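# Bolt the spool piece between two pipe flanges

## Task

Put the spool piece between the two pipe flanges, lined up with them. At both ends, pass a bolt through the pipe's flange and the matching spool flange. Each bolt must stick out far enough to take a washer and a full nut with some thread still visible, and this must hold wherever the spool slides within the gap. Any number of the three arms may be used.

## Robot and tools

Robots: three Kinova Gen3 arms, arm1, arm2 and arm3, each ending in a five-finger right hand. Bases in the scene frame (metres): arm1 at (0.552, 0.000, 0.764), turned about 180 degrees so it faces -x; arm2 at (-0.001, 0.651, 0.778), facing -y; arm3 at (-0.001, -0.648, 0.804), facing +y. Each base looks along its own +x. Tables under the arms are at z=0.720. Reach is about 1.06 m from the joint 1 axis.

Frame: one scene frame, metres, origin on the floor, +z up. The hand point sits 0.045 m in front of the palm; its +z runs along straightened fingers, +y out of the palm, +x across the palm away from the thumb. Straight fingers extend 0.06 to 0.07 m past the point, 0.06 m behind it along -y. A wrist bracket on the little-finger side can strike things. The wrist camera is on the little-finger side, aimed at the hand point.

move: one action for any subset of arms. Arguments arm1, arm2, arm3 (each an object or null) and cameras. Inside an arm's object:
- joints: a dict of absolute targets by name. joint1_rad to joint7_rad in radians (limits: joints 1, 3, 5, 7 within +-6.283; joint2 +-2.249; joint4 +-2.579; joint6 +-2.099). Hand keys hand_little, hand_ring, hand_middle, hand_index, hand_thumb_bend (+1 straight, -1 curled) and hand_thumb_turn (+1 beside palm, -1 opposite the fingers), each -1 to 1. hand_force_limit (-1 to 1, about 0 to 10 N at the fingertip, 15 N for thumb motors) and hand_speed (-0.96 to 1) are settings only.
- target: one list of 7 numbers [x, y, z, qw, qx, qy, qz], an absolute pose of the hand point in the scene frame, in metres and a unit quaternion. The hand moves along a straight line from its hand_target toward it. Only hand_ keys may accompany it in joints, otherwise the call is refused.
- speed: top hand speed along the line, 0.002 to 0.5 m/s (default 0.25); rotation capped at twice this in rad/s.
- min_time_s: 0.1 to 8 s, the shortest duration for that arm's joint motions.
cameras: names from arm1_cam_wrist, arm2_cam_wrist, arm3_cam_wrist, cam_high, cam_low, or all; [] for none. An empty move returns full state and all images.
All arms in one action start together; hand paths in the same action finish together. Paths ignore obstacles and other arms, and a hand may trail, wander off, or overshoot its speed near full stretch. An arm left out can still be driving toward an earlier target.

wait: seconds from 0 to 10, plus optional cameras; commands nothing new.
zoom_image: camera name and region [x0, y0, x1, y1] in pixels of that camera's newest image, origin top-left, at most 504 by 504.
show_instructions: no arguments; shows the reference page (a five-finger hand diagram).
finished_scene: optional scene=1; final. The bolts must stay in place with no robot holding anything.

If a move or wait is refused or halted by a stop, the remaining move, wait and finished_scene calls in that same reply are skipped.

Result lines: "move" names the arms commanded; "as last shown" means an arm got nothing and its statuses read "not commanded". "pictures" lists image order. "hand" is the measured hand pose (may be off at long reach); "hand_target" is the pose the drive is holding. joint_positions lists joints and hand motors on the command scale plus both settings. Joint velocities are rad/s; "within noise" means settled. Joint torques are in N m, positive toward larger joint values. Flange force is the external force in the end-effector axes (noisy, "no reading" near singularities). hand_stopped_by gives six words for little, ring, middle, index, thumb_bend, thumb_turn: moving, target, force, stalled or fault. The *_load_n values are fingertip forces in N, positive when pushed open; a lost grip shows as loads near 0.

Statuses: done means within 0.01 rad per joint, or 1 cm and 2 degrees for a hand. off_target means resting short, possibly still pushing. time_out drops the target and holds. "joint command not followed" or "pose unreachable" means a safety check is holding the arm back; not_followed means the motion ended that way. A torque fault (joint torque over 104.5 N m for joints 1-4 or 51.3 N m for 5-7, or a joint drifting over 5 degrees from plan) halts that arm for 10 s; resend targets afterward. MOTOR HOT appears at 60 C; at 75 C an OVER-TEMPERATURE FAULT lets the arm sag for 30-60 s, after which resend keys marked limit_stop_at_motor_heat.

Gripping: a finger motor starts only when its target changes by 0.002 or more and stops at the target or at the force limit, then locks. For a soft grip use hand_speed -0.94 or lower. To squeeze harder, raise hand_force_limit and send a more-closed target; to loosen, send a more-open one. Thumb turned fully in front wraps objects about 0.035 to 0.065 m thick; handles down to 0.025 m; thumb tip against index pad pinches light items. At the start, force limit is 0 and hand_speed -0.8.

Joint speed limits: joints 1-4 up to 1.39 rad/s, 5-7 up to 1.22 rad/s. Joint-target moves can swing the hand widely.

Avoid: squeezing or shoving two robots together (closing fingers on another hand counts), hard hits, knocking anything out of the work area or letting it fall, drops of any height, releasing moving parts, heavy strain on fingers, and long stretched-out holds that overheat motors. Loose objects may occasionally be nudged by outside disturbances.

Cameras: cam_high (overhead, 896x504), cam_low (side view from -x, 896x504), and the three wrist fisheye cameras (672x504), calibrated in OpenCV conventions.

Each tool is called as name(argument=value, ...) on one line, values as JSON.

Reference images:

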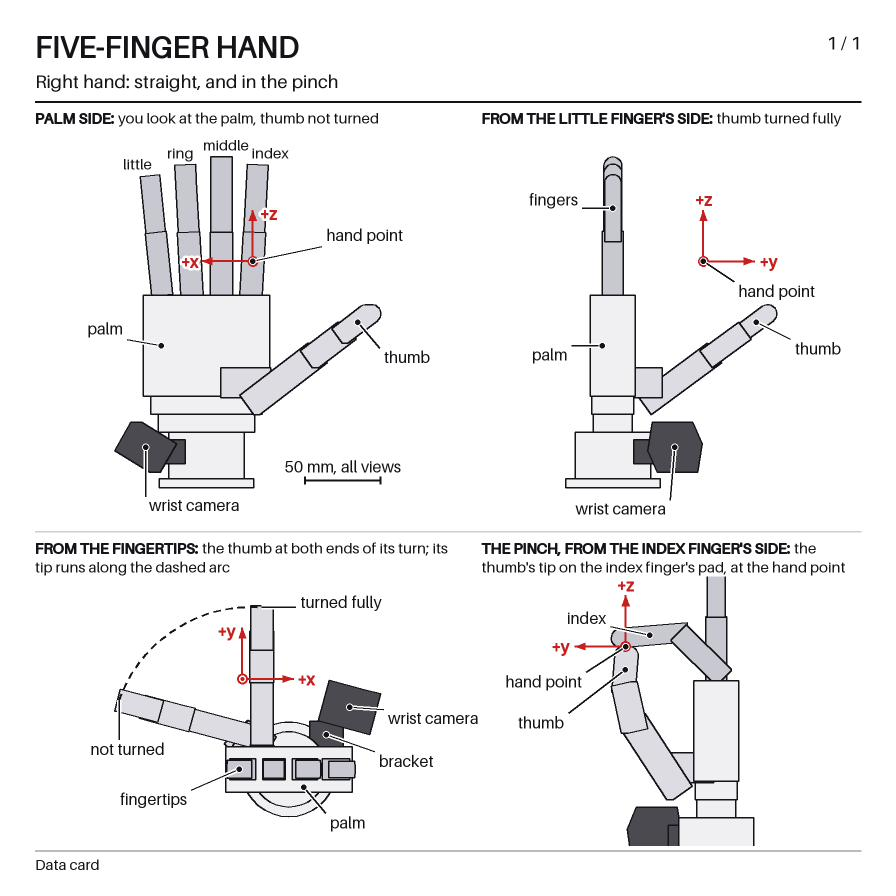

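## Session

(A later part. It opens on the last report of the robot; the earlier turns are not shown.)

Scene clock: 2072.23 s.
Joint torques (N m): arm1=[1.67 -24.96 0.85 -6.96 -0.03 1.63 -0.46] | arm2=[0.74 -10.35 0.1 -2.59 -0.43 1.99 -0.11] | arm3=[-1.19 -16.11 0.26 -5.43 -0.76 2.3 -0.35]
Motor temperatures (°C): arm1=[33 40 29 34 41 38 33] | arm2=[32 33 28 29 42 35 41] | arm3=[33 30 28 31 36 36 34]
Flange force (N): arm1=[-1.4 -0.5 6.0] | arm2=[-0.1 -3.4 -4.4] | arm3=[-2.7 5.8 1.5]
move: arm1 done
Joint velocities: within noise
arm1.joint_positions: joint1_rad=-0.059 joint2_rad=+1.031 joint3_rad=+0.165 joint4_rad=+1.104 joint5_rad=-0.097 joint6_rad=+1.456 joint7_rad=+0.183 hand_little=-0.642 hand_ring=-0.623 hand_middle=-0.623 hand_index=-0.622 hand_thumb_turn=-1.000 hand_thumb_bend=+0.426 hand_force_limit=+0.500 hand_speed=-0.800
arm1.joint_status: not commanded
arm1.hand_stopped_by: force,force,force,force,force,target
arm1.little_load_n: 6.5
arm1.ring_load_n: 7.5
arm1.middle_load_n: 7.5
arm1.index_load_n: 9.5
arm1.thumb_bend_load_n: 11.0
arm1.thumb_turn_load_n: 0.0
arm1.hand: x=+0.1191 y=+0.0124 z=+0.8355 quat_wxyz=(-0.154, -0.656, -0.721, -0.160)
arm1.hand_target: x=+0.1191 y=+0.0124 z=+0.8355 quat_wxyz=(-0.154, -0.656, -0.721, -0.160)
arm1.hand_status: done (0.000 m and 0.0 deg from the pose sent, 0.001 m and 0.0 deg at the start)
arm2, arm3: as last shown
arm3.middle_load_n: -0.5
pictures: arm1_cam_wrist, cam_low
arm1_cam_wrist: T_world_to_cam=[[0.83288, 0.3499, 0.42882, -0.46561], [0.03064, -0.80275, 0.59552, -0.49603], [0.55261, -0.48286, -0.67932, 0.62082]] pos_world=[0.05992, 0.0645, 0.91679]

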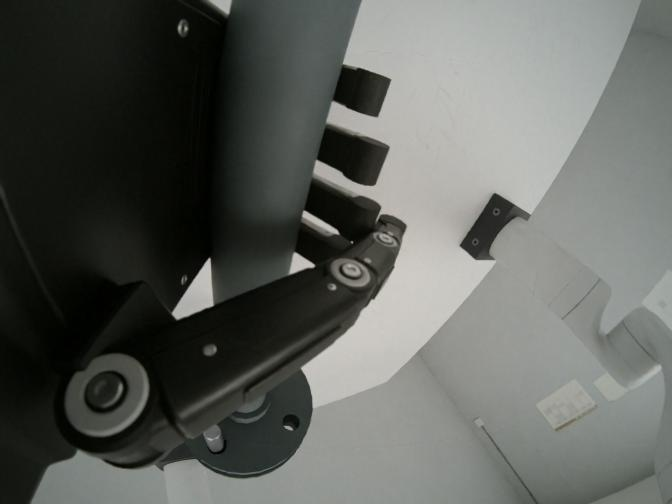

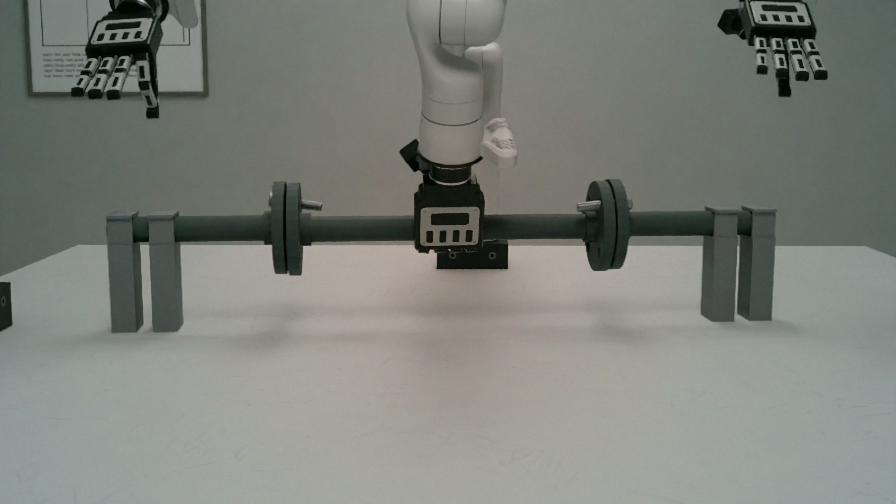

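move(arm1={"target": [0.1191, 0.0124, 0.8350, 0.1536, 0.6559, 0.7215, 0.1602], "speed": 0.01})

move(arm1={"target": [0.1191, 0.0124, 0.8345, 0.1536, 0.6559, 0.7215, 0.1602], "speed": 0.01}, cameras=["cam_low", "arm1_cam_wrist"])

zoom_image(camera="cam_low", region=[560, 150, 700, 290])

zoom_image(camera="cam_low", region=[220, 150, 360, 290])

Scene clock: 2080.13 s.
Joint torques (N m): arm1=[1.65 -23.65 0.75 -6.53 0.09 1.33 -0.34] | arm2=[0.69 -10.31 0.06 -2.72 -0.49 1.95 -0.16] | arm3=[-1.19 -16.04 0.25 -5.46 -0.72 2.33 -0.34]
Motor temperatures (°C): arm1=[33 40 29 34 41 38 33] | arm2=[32 32 28 29 42 35 41] | arm3=[33 30 28 31 36 36 34]
Flange force (N): arm1=[-1.7 0.3 3.6] | arm2=[-0.3 -3.8 -4.0] | arm3=[-2.7 5.6 1.7]
move: arm1 done
Joint velocities: within noise
arm1.joint_positions: joint1_rad=-0.059 joint2_rad=+1.032 joint3_rad=+0.165 joint4_rad=+1.104 joint5_rad=-0.097 joint6_rad=+1.455 joint7_rad=+0.183 hand_little=-0.642 hand_ring=-0.623 hand_middle=-0.623 hand_index=-0.622 hand_thumb_turn=-1.000 hand_thumb_bend=+0.426 hand_force_limit=+0.500 hand_speed=-0.800
arm1.joint_status: not commanded
arm1.hand_stopped_by: force,force,force,force,force,target
arm1.little_load_n: 6.0
arm1.ring_load_n: 7.5
arm1.middle_load_n: 7.0
arm1.index_load_n: 9.0
arm1.thumb_bend_load_n: 11.0
arm1.thumb_turn_load_n: 0.0
arm1.hand: x=+0.1191 y=+0.0124 z=+0.8350 quat_wxyz=(-0.154, -0.656, -0.721, -0.160)
arm1.hand_target: x=+0.1191 y=+0.0124 z=+0.8350 quat_wxyz=(-0.154, -0.656, -0.721, -0.160)
arm1.hand_status: done (0.000 m and 0.0 deg from the pose sent, 0.001 m and 0.0 deg at the start)
arm2, arm3: as last shown
arm3.middle_load_n: 0.0
pictures: none

Scene clock: 2081.10 s.
Joint torques (N m): arm1=[1.73 -22.71 0.79 -6.43 0.15 0.94 -0.4] | arm2=[0.76 -10.33 0.01 -2.69 -0.44 1.98 -0.15] | arm3=[-1.2 -16.12 0.25 -5.43 -0.74 2.33 -0.34]
Motor temperatures (°C): arm1=[33 40 29 34 41 38 33] | arm2=[32 32 28 29 42 35 41] | arm3=[33 30 28 31 36 36 34]
Flange force (N): arm1=[-1.9 1.6 1.9] | arm2=[-0.1 -3.5 -4.1] | arm3=[-2.7 5.8 1.6]
move: arm1 done
Joint velocities: within noise
arm1.joint_positions: joint1_rad=-0.059 joint2_rad=+1.033 joint3_rad=+0.165 joint4_rad=+1.104 joint5_rad=-0.097 joint6_rad=+1.454 joint7_rad=+0.183 hand_little=-0.642 hand_ring=-0.623 hand_middle=-0.623 hand_index=-0.622 hand_thumb_turn=-1.000 hand_thumb_bend=+0.426 hand_force_limit=+0.500 hand_speed=-0.800
arm1.joint_status: not commanded
arm1.hand_stopped_by: force,force,force,force,force,target
arm1.little_load_n: 4.5
arm1.ring_load_n: 5.0
arm1.middle_load_n: 6.5
arm1.index_load_n: 7.0
arm1.thumb_bend_load_n: 11.0
arm1.thumb_turn_load_n: 0.0
arm1.hand: x=+0.1191 y=+0.0124 z=+0.8345 quat_wxyz=(-0.154, -0.656, -0.722, -0.160)
arm1.hand_target: x=+0.1191 y=+0.0124 z=+0.8345 quat_wxyz=(-0.154, -0.656, -0.722, -0.160)
arm1.hand_status: done (0.000 m and 0.0 deg from the pose sent, 0.001 m and 0.0 deg at the start)
arm2, arm3: as last shown
pictures: arm1_cam_wrist, cam_low
arm1_cam_wrist: T_world_to_cam=[[0.83288, 0.3499, 0.42882, -0.46518], [0.03064, -0.80275, 0.59552, -0.49543], [0.55261, -0.48286, -0.67932, 0.62014]] pos_world=[0.05992, 0.0645, 0.91579]

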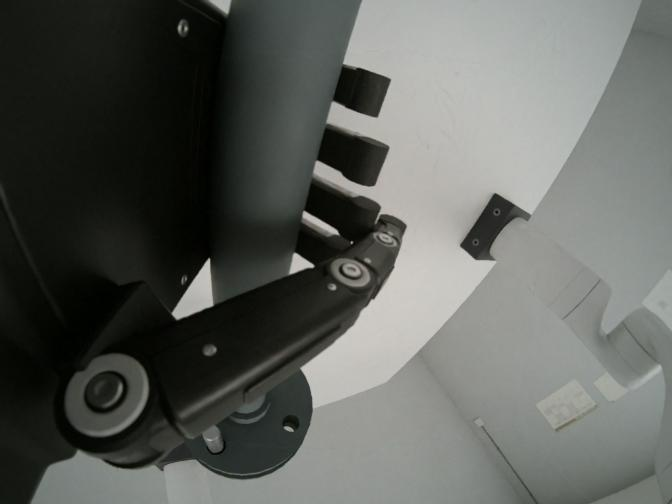

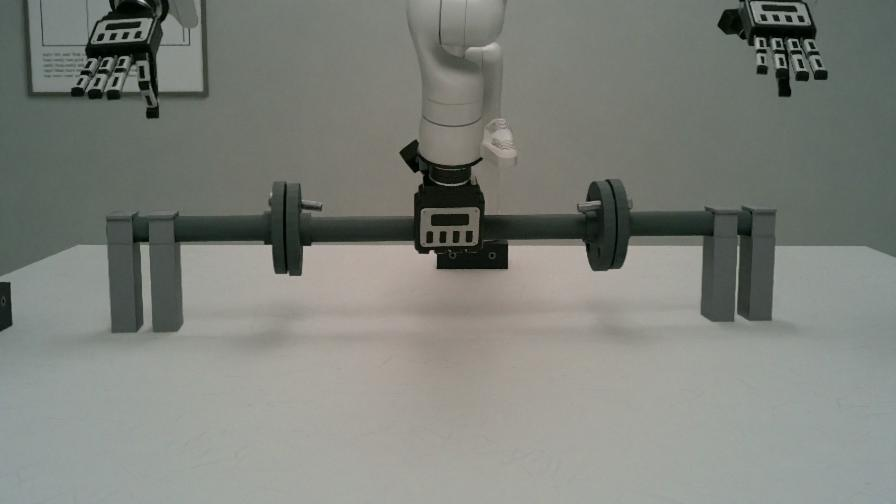

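Scaled by 3.600 from the camera's image (finer frame: 1280x720).

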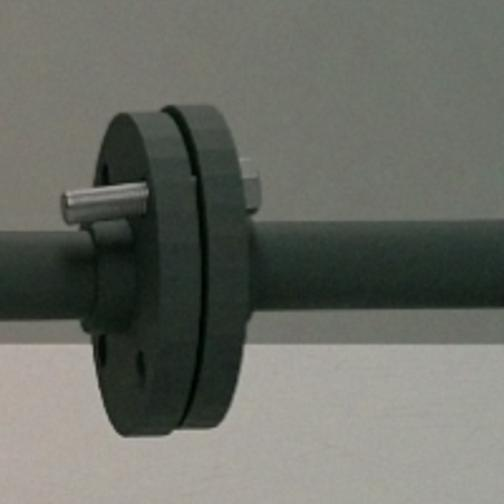

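Scaled by 3.600 from the camera's image (finer frame: 1280x720).

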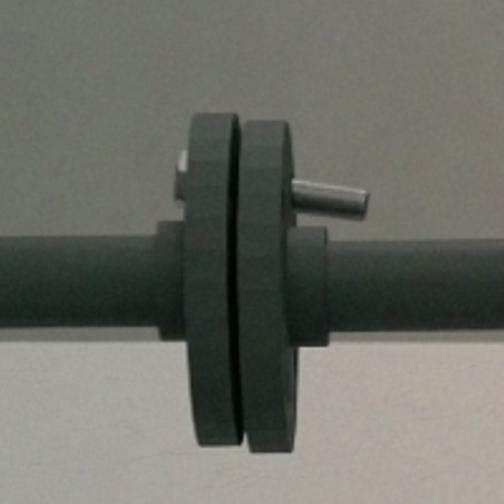

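move(arm1={"joints": {"hand_thumb_bend": 0.7, "hand_speed": -0.9}})

move(arm1={"joints": {"hand_index": -0.5, "hand_middle": -0.5, "hand_ring": -0.5, "hand_little": -0.5}}, cameras=["cam_low", "arm1_cam_wrist"])

zoom_image(camera="cam_low", region=[560, 150, 700, 290])

zoom_image(camera="cam_low", region=[220, 150, 360, 290])

Scene clock: 2097.83 s.
Joint torques (N m): arm1=[1.58 -24.05 0.84 -6.8 0.13 1.27 -0.48] | arm2=[0.74 -10.32 0.03 -2.65 -0.52 1.94 -0.16] | arm3=[-1.23 -16.12 0.2 -5.36 -0.73 2.32 -0.31]
Motor temperatures (°C): arm1=[33 40 29 34 41 38 33] | arm2=[32 32 28 29 42 35 41] | arm3=[33 30 28 31 36 36 34]
Flange force (N): arm1=[-1.5 0.4 4.3] | arm2=[-0.4 -3.6 -4.3] | arm3=[-2.5 5.9 1.2]
move: arm1 done
Joint velocities: within noise
arm1.joint_positions: joint1_rad=-0.059 joint2_rad=+1.033 joint3_rad=+0.165 joint4_rad=+1.104 joint5_rad=-0.097 joint6_rad=+1.454 joint7_rad=+0.183 hand_little=-0.642 hand_ring=-0.623 hand_middle=-0.623 hand_index=-0.622 hand_thumb_turn=-1.000 hand_thumb_bend=+0.700 hand_force_limit=+0.500 hand_speed=-0.900
arm1.joint_status: all done
arm1.hand_stopped_by: force,force,force,force,target,target
arm1.little_load_n: 3.5
arm1.ring_load_n: 4.0
arm1.middle_load_n: 3.5
arm1.index_load_n: 5.5
arm1.thumb_bend_load_n: 0.0
arm1.thumb_turn_load_n: 0.0
arm1.hand: x=+0.1191 y=+0.0124 z=+0.8345 quat_wxyz=(-0.154, -0.656, -0.721, -0.160)
arm1.hand_target: x=+0.1191 y=+0.0124 z=+0.8345 quat_wxyz=(-0.154, -0.656, -0.722, -0.160)
arm1.hand_status: not commanded
arm2.joint_positions: joint1_rad=-0.534 joint2_rad=+0.515 joint3_rad=-0.853 joint4_rad=+1.911 joint5_rad=+0.477 joint6_rad=+1.885 joint7_rad=-3.231 hand_little=+1.000 hand_ring=+1.000 hand_middle=+1.000 hand_index=-0.280 hand_thumb_turn=-1.000 hand_thumb_bend=+0.800 hand_force_limit=+0.100 hand_speed=-0.600
arm2.joint_status: not commanded
arm2.hand_stopped_by: target,target,target,target,target,target
arm2.little_load_n: 0.0
arm2.ring_load_n: 0.0
arm2.middle_load_n: 0.0
arm2.index_load_n: -0.5
arm2.thumb_bend_load_n: 0.0
arm2.thumb_turn_load_n: 0.0
arm2.hand: x=+0.1200 y=+0.4200 z=+1.0000 quat_wxyz=(+0.308, -0.636, -0.616, +0.347)
arm2.hand_target: x=+0.1200 y=+0.4200 z=+1.0000 quat_wxyz=(+0.308, -0.636, -0.616, +0.347)
arm2.hand_status: not commanded
arm3: as last shown
pictures: none

Scene clock: 2098.83 s.
Joint torques (N m): arm1=[1.6 -23.55 0.82 -6.66 0.06 1.09 -0.56] | arm2=[0.73 -10.37 0.03 -2.66 -0.46 1.98 -0.14] | arm3=[-1.19 -16.11 0.27 -5.39 -0.74 2.3 -0.31]
Motor temperatures (°C): arm1=[33 40 29 34 41 38 33] | arm2=[32 32 28 29 42 35 41] | arm3=[33 30 28 31 36 36 34]
Flange force (N): arm1=[-1.4 0.8 3.3] | arm2=[-0.2 -3.5 -4.2] | arm3=[-2.5 5.8 1.4]
move: arm1 done
Joint velocities: within noise
arm1.joint_positions: joint1_rad=-0.059 joint2_rad=+1.033 joint3_rad=+0.165 joint4_rad=+1.104 joint5_rad=-0.097 joint6_rad=+1.454 joint7_rad=+0.183 hand_little=-0.500 hand_ring=-0.500 hand_middle=-0.500 hand_index=-0.500 hand_thumb_turn=-1.000 hand_thumb_bend=+0.700 hand_force_limit=+0.500 hand_speed=-0.900
arm1.joint_status: all done
arm1.hand_stopped_by: target,target,target,target,target,target
arm1.little_load_n: 0.0
arm1.ring_load_n: 0.0
arm1.middle_load_n: 0.0
arm1.index_load_n: 0.0
arm1.thumb_bend_load_n: 0.0
arm1.thumb_turn_load_n: 0.0
arm1.hand: x=+0.1191 y=+0.0124 z=+0.8345 quat_wxyz=(-0.154, -0.656, -0.722, -0.160)
arm1.hand_target: x=+0.1191 y=+0.0124 z=+0.8345 quat_wxyz=(-0.154, -0.656, -0.722, -0.160)
arm1.hand_status: not commanded
arm2, arm3: as last shown
arm2.index_load_n: 0.0
pictures: arm1_cam_wrist, cam_low
arm1_cam_wrist: T_world_to_cam=[[0.83288, 0.3499, 0.42882, -0.46518], [0.03064, -0.80275, 0.59552, -0.49543], [0.55261, -0.48286, -0.67932, 0.62014]] pos_world=[0.05992, 0.0645, 0.91579]

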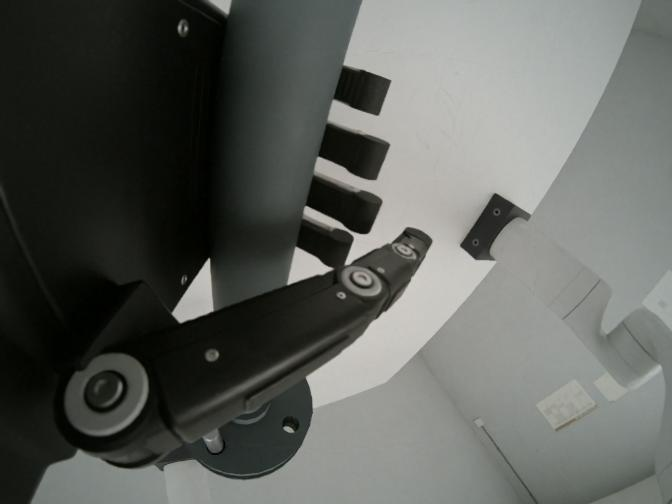

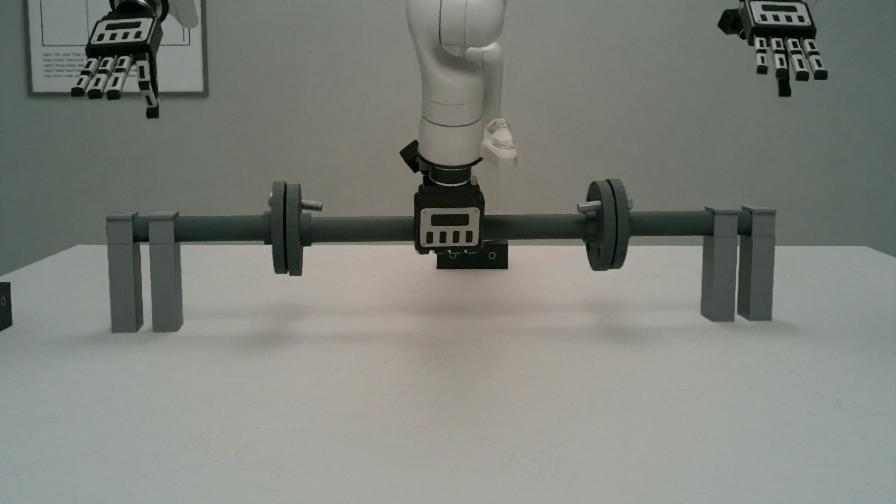

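Scaled by 3.600 from the camera's image (finer frame: 1280x720).

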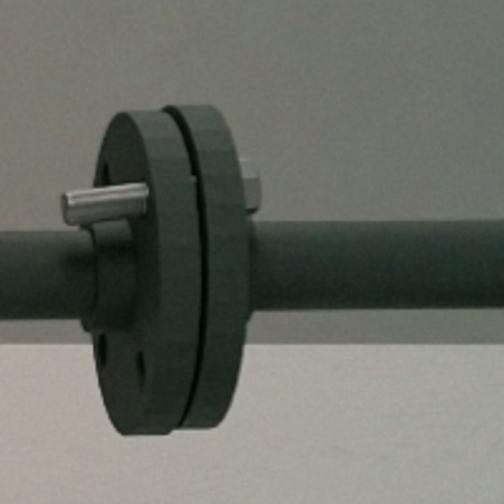

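Scaled by 3.600 from the camera's image (finer frame: 1280x720).

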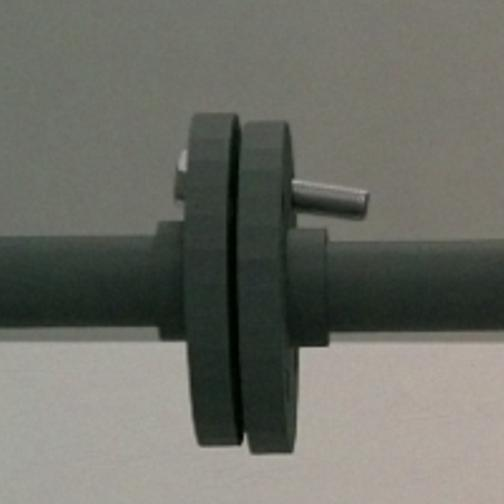

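move(arm1={"joints": {"hand_thumb_bend": 1.0, "hand_index": 1.0, "hand_middle": 1.0, "hand_ring": 1.0, "hand_little": 1.0, "hand_speed": -0.8}}, cameras=["cam_low", "arm1_cam_wrist"])

move(arm1={"target": [0.1137, 0.0119, 0.8319, 0.1536, 0.6559, 0.7215, 0.1602], "speed": 0.02}, cameras=["cam_low", "arm1_cam_wrist"])

Scene clock: 2112.90 s.
Joint torques (N m): arm1=[1.63 -23.53 0.82 -6.74 0.07 1.08 -0.57] | arm2=[0.75 -10.37 0.09 -2.67 -0.45 1.98 -0.15] | arm3=[-1.2 -16.16 0.23 -5.43 -0.72 2.29 -0.36]
Motor temperatures (°C): arm1=[33 40 29 34 41 38 33] | arm2=[32 32 28 29 42 35 41] | arm3=[33 30 28 31 36 36 34]
Flange force (N): arm1=[-1.5 1.2 3.4] | arm2=[-0.1 -3.5 -4.2] | arm3=[-2.6 5.9 1.4]
move: arm1 done
Joint velocities: within noise
arm1.joint_positions: joint1_rad=-0.059 joint2_rad=+1.033 joint3_rad=+0.165 joint4_rad=+1.104 joint5_rad=-0.097 joint6_rad=+1.454 joint7_rad=+0.183 hand_little=+1.000 hand_ring=+1.000 hand_middle=+1.000 hand_index=+1.000 hand_thumb_turn=-1.000 hand_thumb_bend=+1.000 hand_force_limit=+0.500 hand_speed=-0.800
arm1.joint_status: all done
arm1.hand_stopped_by: target,target,target,target,target,target
arm1.little_load_n: 0.0
arm1.ring_load_n: 0.0
arm1.middle_load_n: 0.0
arm1.index_load_n: 0.0
arm1.thumb_bend_load_n: 0.0
arm1.thumb_turn_load_n: 0.0
arm1.hand: x=+0.1191 y=+0.0124 z=+0.8345 quat_wxyz=(-0.154, -0.656, -0.722, -0.160)
arm1.hand_target: x=+0.1191 y=+0.0124 z=+0.8345 quat_wxyz=(-0.154, -0.656, -0.722, -0.160)
arm1.hand_status: not commanded
arm2, arm3: as last shown
pictures: arm1_cam_wrist, cam_low
arm1_cam_wrist: T_world_to_cam=[[0.83288, 0.3499, 0.42882, -0.46518], [0.03064, -0.80275, 0.59552, -0.49543], [0.55261, -0.48286, -0.67932, 0.62014]] pos_world=[0.05992, 0.0645, 0.91579]

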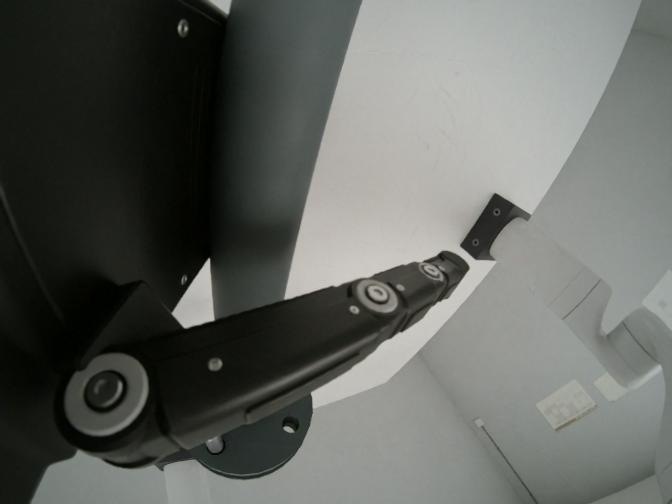

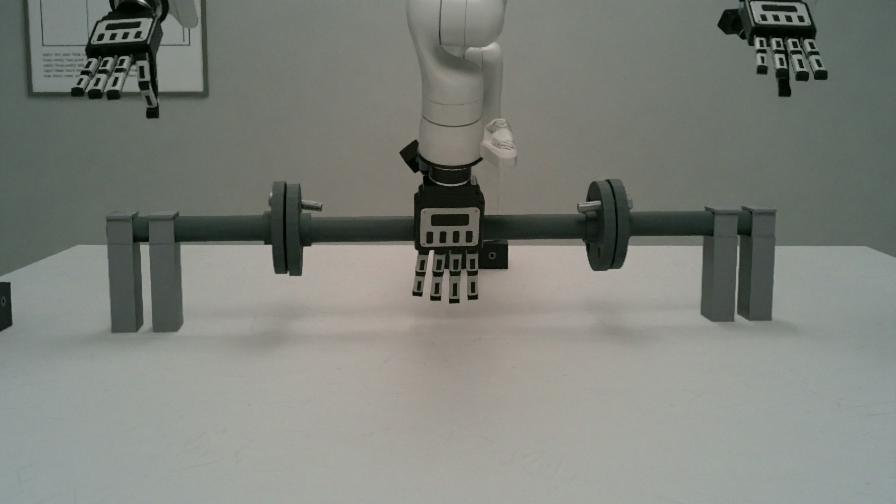

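Scene clock: 2113.87 s.
Joint torques (N m): arm1=[1.59 -23.74 0.88 -6.77 0.04 1.05 -0.57] | arm2=[0.73 -10.33 0.09 -2.69 -0.46 1.95 -0.13] | arm3=[-1.13 -16.14 0.26 -5.44 -0.74 2.31 -0.31]
Motor temperatures (°C): arm1=[33 40 29 34 41 38 33] | arm2=[32 32 28 29 42 35 41] | arm3=[33 30 28 31 36 36 34]
Flange force (N): arm1=[-1.4 1.1 3.3] | arm2=[-0.1 -3.6 -4.1] | arm3=[-2.5 5.8 1.6]
move: arm1 done
Joint velocities: within noise
arm1.joint_positions: joint1_rad=-0.059 joint2_rad=+1.048 joint3_rad=+0.165 joint4_rad=+1.076 joint5_rad=-0.099 joint6_rad=+1.466 joint7_rad=+0.182 hand_little=+1.000 hand_ring=+1.000 hand_middle=+1.000 hand_index=+1.000 hand_thumb_turn=-1.000 hand_thumb_bend=+1.000 hand_force_limit=+0.500 hand_speed=-0.800
arm1.joint_status: not commanded
arm1.hand_stopped_by: target,target,target,target,target,target
arm1.little_load_n: 0.0
arm1.ring_load_n: 0.0
arm1.middle_load_n: 0.0
arm1.index_load_n: 0.0
arm1.thumb_bend_load_n: 0.0
arm1.thumb_turn_load_n: 0.0
arm1.hand: x=+0.1137 y=+0.0119 z=+0.8319 quat_wxyz=(-0.154, -0.656, -0.721, -0.160)
arm1.hand_target: x=+0.1137 y=+0.0119 z=+0.8319 quat_wxyz=(-0.154, -0.656, -0.721, -0.160)
arm1.hand_status: done (0.000 m and 0.0 deg from the pose sent, 0.006 m and 0.0 deg at the start)
arm2: as last shown
arm3.joint_positions: joint1_rad=+0.719 joint2_rad=+0.530 joint3_rad=+0.328 joint4_rad=+1.755 joint5_rad=-0.614 joint6_rad=+1.776 joint7_rad=+2.811 hand_little=+1.000 hand_ring=+1.000 hand_middle=+1.000 hand_index=+1.000 hand_thumb_turn=-1.000 hand_thumb_bend=+0.400 hand_force_limit=+0.100 hand_speed=-0.940
arm3.joint_status: not commanded
arm3.hand_stopped_by: target,target,target,target,target,target
arm3.little_load_n: 0.0
arm3.ring_load_n: 0.0
arm3.middle_load_n: 0.0
arm3.index_load_n: 0.0
arm3.thumb_bend_load_n: 0.0
arm3.thumb_turn_load_n: 0.0
arm3.hand: x=+0.1500 y=-0.4200 z=+1.0200 quat_wxyz=(-0.345, +0.635, +0.619, -0.308)
arm3.hand_target: x=+0.1500 y=-0.4200 z=+1.0200 quat_wxyz=(-0.345, +0.635, +0.619, -0.308)
arm3.hand_status: not commanded
pictures: arm1_cam_wrist, cam_low
arm1_cam_wrist: T_world_to_cam=[[0.83288, 0.34984, 0.42887, -0.45943], [0.03057, -0.80278, 0.59549, -0.49408], [0.55261, -0.48286, -0.67932, 0.62112]] pos_world=[0.05452, 0.064, 0.91319]

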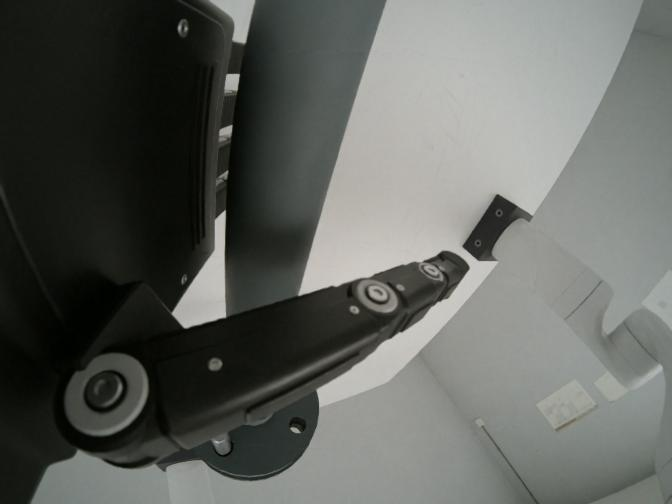

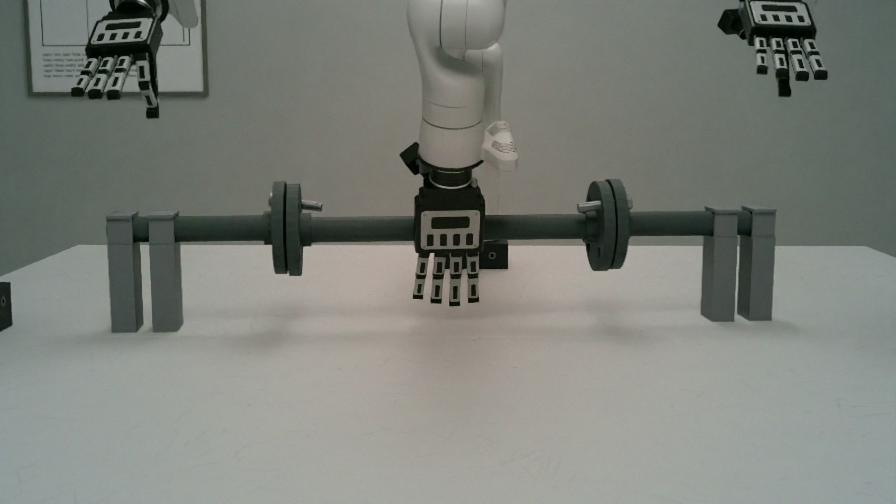

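move(arm1={"target": [0.0532, 0.0077, 0.9582, 0.1536, 0.6559, 0.7215, 0.1602], "speed": 0.06}, cameras=["cam_low", "arm1_cam_wrist"])

move(arm1={"target": [0.0500, 0.0060, 1.0600, 0.1536, 0.6559, 0.7215, 0.1602], "speed": 0.1}, cameras=["all"])

zoom_image(camera="cam_low", region=[560, 150, 700, 290])

zoom_image(camera="cam_low", region=[220, 150, 360, 290])

zoom_image(camera="cam_high", region=[300, 180, 560, 300])

Scene clock: 2124.87 s.
Joint torques (N m): arm1=[1.59 -25.69 0.41 -8 -0.01 1.07 -0.57] | arm2=[0.71 -10.33 0.02 -2.62 -0.46 1.97 -0.13] | arm3=[-1.21 -16.1 0.25 -5.46 -0.74 2.29 -0.35]
Motor temperatures (°C): arm1=[33 40 29 34 41 38 33] | arm2=[32 32 28 29 42 35 41] | arm3=[33 30 28 31 36 36 34]
Flange force (N): arm1=no reading | arm2=[-0.3 -3.5 -4.3] | arm3=[-2.7 5.8 1.5]
move: arm1 done
Joint velocities: within noise
arm1.joint_positions: joint1_rad=-0.030 joint2_rad=+1.119 joint3_rad=+0.179 joint4_rad=+0.488 joint5_rad=-0.114 joint6_rad=+1.981 joint7_rad=+0.156 hand_little=+1.000 hand_ring=+1.000 hand_middle=+1.000 hand_index=+1.000 hand_thumb_turn=-1.000 hand_thumb_bend=+1.000 hand_force_limit=+0.500 hand_speed=-0.800
arm1.joint_status: not commanded
arm1.hand_stopped_by: target,target,target,target,target,target
arm1.little_load_n: 0.0
arm1.ring_load_n: 0.0
arm1.middle_load_n: 0.0
arm1.index_load_n: 0.0
arm1.thumb_bend_load_n: 0.0
arm1.thumb_turn_load_n: 0.0
arm1.hand: x=+0.0532 y=+0.0077 z=+0.9582 quat_wxyz=(-0.154, -0.656, -0.722, -0.160)
arm1.hand_target: x=+0.0532 y=+0.0077 z=+0.9582 quat_wxyz=(-0.154, -0.656, -0.722, -0.160)
arm1.hand_status: done (0.000 m and 0.0 deg from the pose sent, 0.140 m and 0.0 deg at the start)
arm2, arm3: as last shown
pictures: arm1_cam_wrist, cam_low
arm1_cam_wrist: T_world_to_cam=[[0.83288, 0.3499, 0.42882, -0.46169], [0.03064, -0.80275, 0.59552, -0.57085], [0.55261, -0.48286, -0.67932, 0.73832]] pos_world=[-0.00598, 0.0598, 1.03949]

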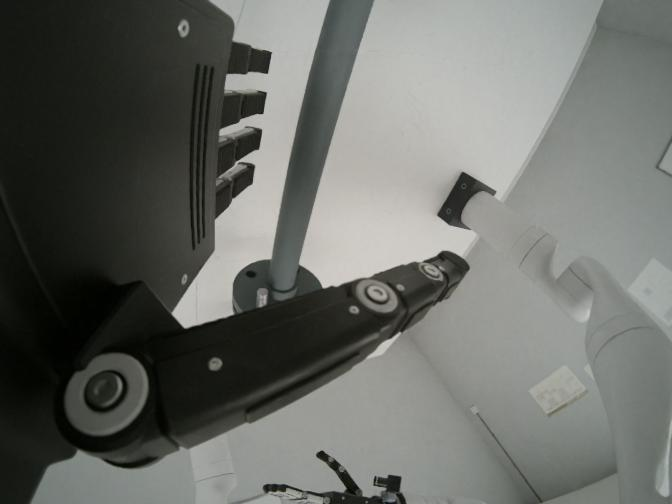

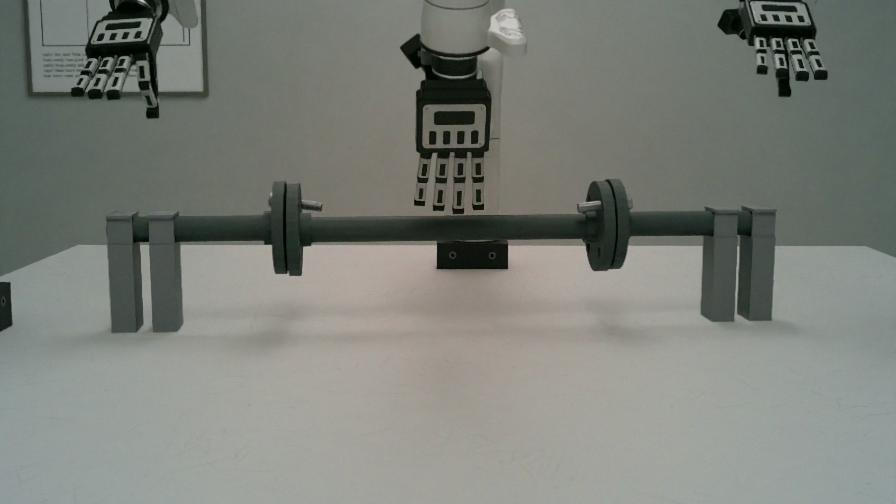

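Scene clock: 2126.60 s.
Joint torques (N m): arm1=[1.98 -24.38 0.25 -8.07 0.01 0.77 -0.73] | arm2=[0.73 -10.37 0.06 -2.71 -0.47 1.98 -0.14] | arm3=[-1.17 -16.14 0.26 -5.43 -0.72 2.3 -0.35]
Motor temperatures (°C): arm1=[33 40 29 34 41 38 33] | arm2=[32 32 28 29 42 35 41] | arm3=[33 30 28 31 36 36 34]
Flange force (N): arm1=no reading | arm2=[-0.2 -3.5 -4.0] | arm3=[-2.6 5.8 1.5]
move: arm1 off_target
Joint velocities: arm1=[-0.002 0.001 0.013 -0.001 -0.011 0 0.003] | arm2=[within noise] | arm3=[within noise]
arm1.joint_positions: joint1_rad=-0.031 joint2_rad=+0.993 joint3_rad=+0.224 joint4_rad=+0.367 joint5_rad=-0.149 joint6_rad=+2.100 joint7_rad=+0.155 hand_little=+1.000 hand_ring=+1.000 hand_middle=+1.000 hand_index=+1.000 hand_thumb_turn=-1.000 hand_thumb_bend=+1.000 hand_force_limit=+0.500 hand_speed=-0.800
arm1.joint_status: not commanded
arm1.hand_stopped_by: target,target,target,target,target,target
arm1.little_load_n: 0.5
arm1.ring_load_n: 0.0
arm1.middle_load_n: 0.0
arm1.index_load_n: 0.0
arm1.thumb_bend_load_n: 0.0
arm1.thumb_turn_load_n: 0.0
arm1.hand: x=+0.0510 y=+0.0060 z=+1.0594 quat_wxyz=(-0.106, -0.666, -0.729, -0.118)
arm1.hand_target: x=+0.0510 y=+0.0060 z=+1.0594 quat_wxyz=(-0.106, -0.666, -0.729, -0.118)
arm1.hand_status: off_target (0.001 m and 7.4 deg from the pose sent, 0.102 m and 0.0 deg at the start; a joint's target at an end of its range on 41 of 52 steps)
arm2, arm3: as last shown
arm2.thumb_bend_load_n: 0.5
pictures: arm1_cam_wrist, arm2_cam_wrist, arm3_cam_wrist, cam_high, cam_low
arm1_cam_wrist: T_world_to_cam=[[0.88183, 0.34749, 0.31879, -0.38852], [0.10533, -0.80409, 0.5851, -0.62518], [0.45965, -0.48237, -0.74568, 0.88252]] pos_world=[0.00281, 0.05801, 1.14772]
arm2_cam_wrist: T_world_to_cam=[[0.54647, 0.23381, -0.80418, 0.63793], [0.53424, -0.83681, 0.11973, 0.17091], [-0.64495, -0.49505, -0.5822, 0.97688]] pos_world=[0.19013, 0.47746, 1.06129]
arm3_cam_wrist: T_world_to_cam=[[0.55507, 0.23687, -0.79736, 0.83833], [0.49521, -0.86431, 0.08797, -0.51972], [-0.66833, -0.44369, -0.59706, 0.64573]] pos_world=[0.2236, -0.36127, 1.09971]

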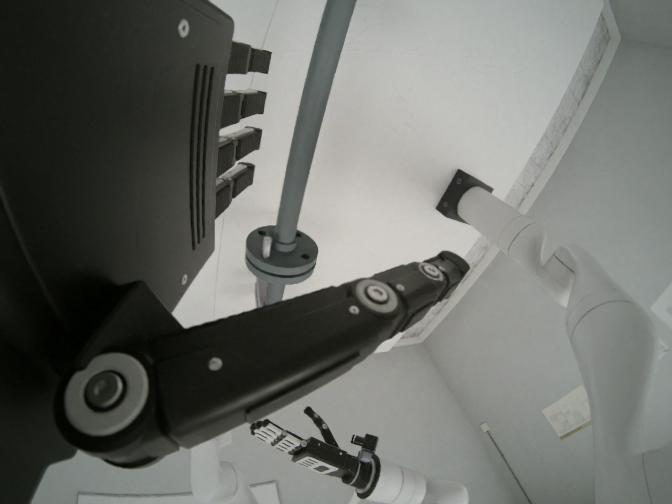

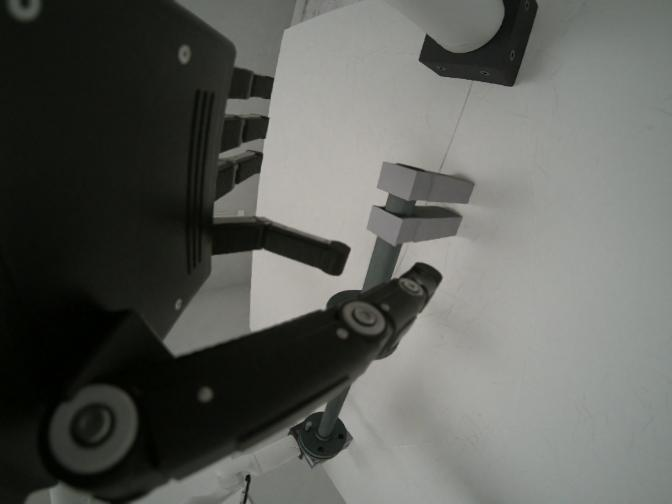

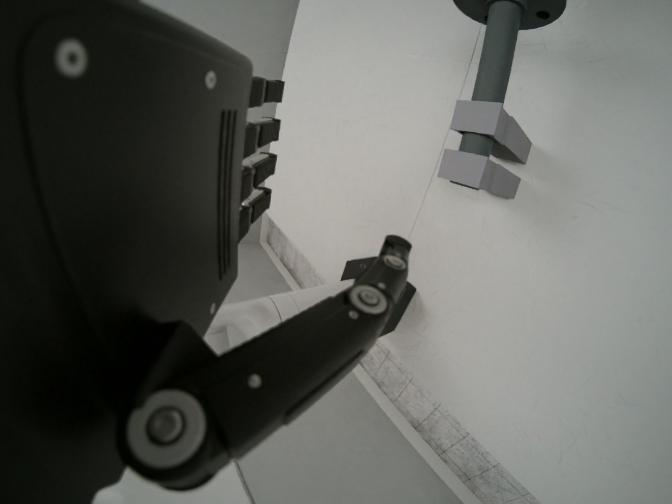

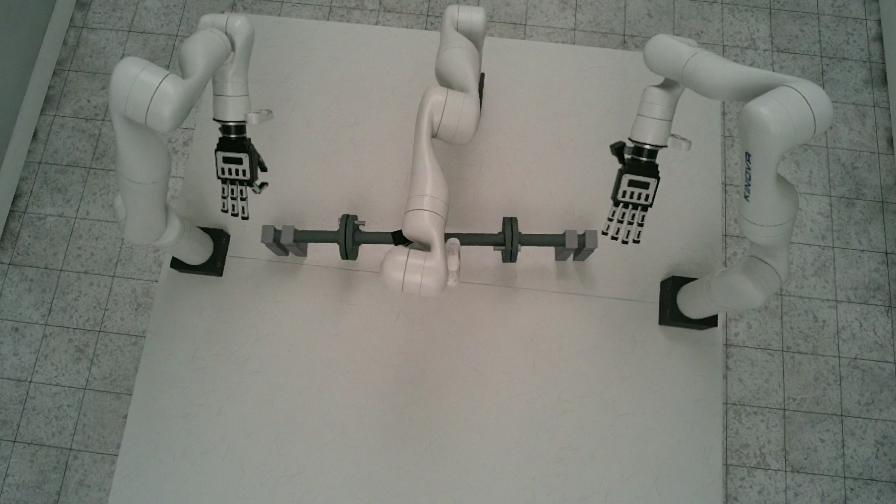

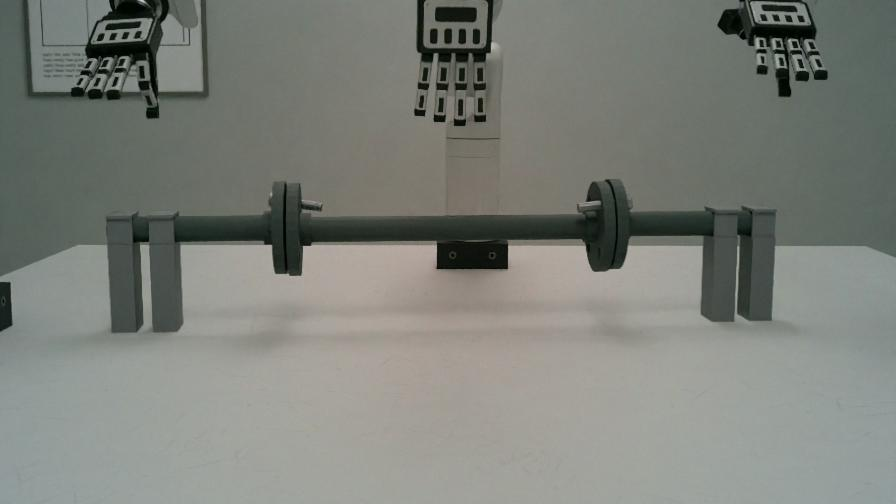

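Scaled by 3.600 from the camera's image (finer frame: 1280x720).

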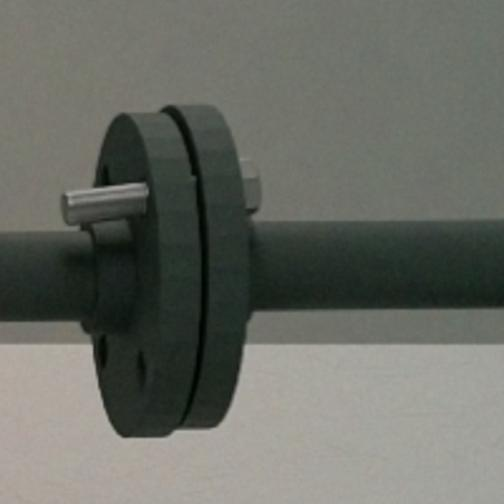

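Scaled by 3.600 from the camera's image (finer frame: 1280x720).

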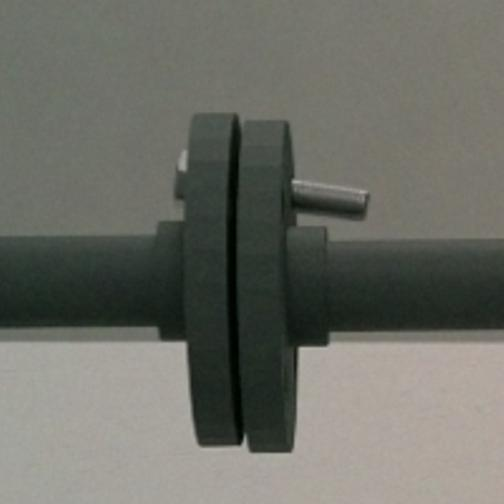

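Scaled by 1.938 from the camera's image (finer frame: 1280x720).

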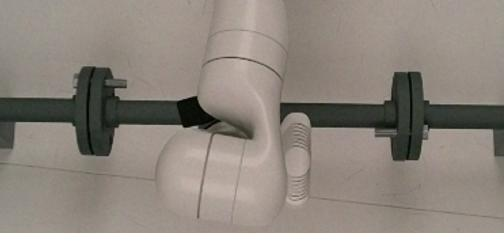

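finished_scene()

The scene is finished: the task was done.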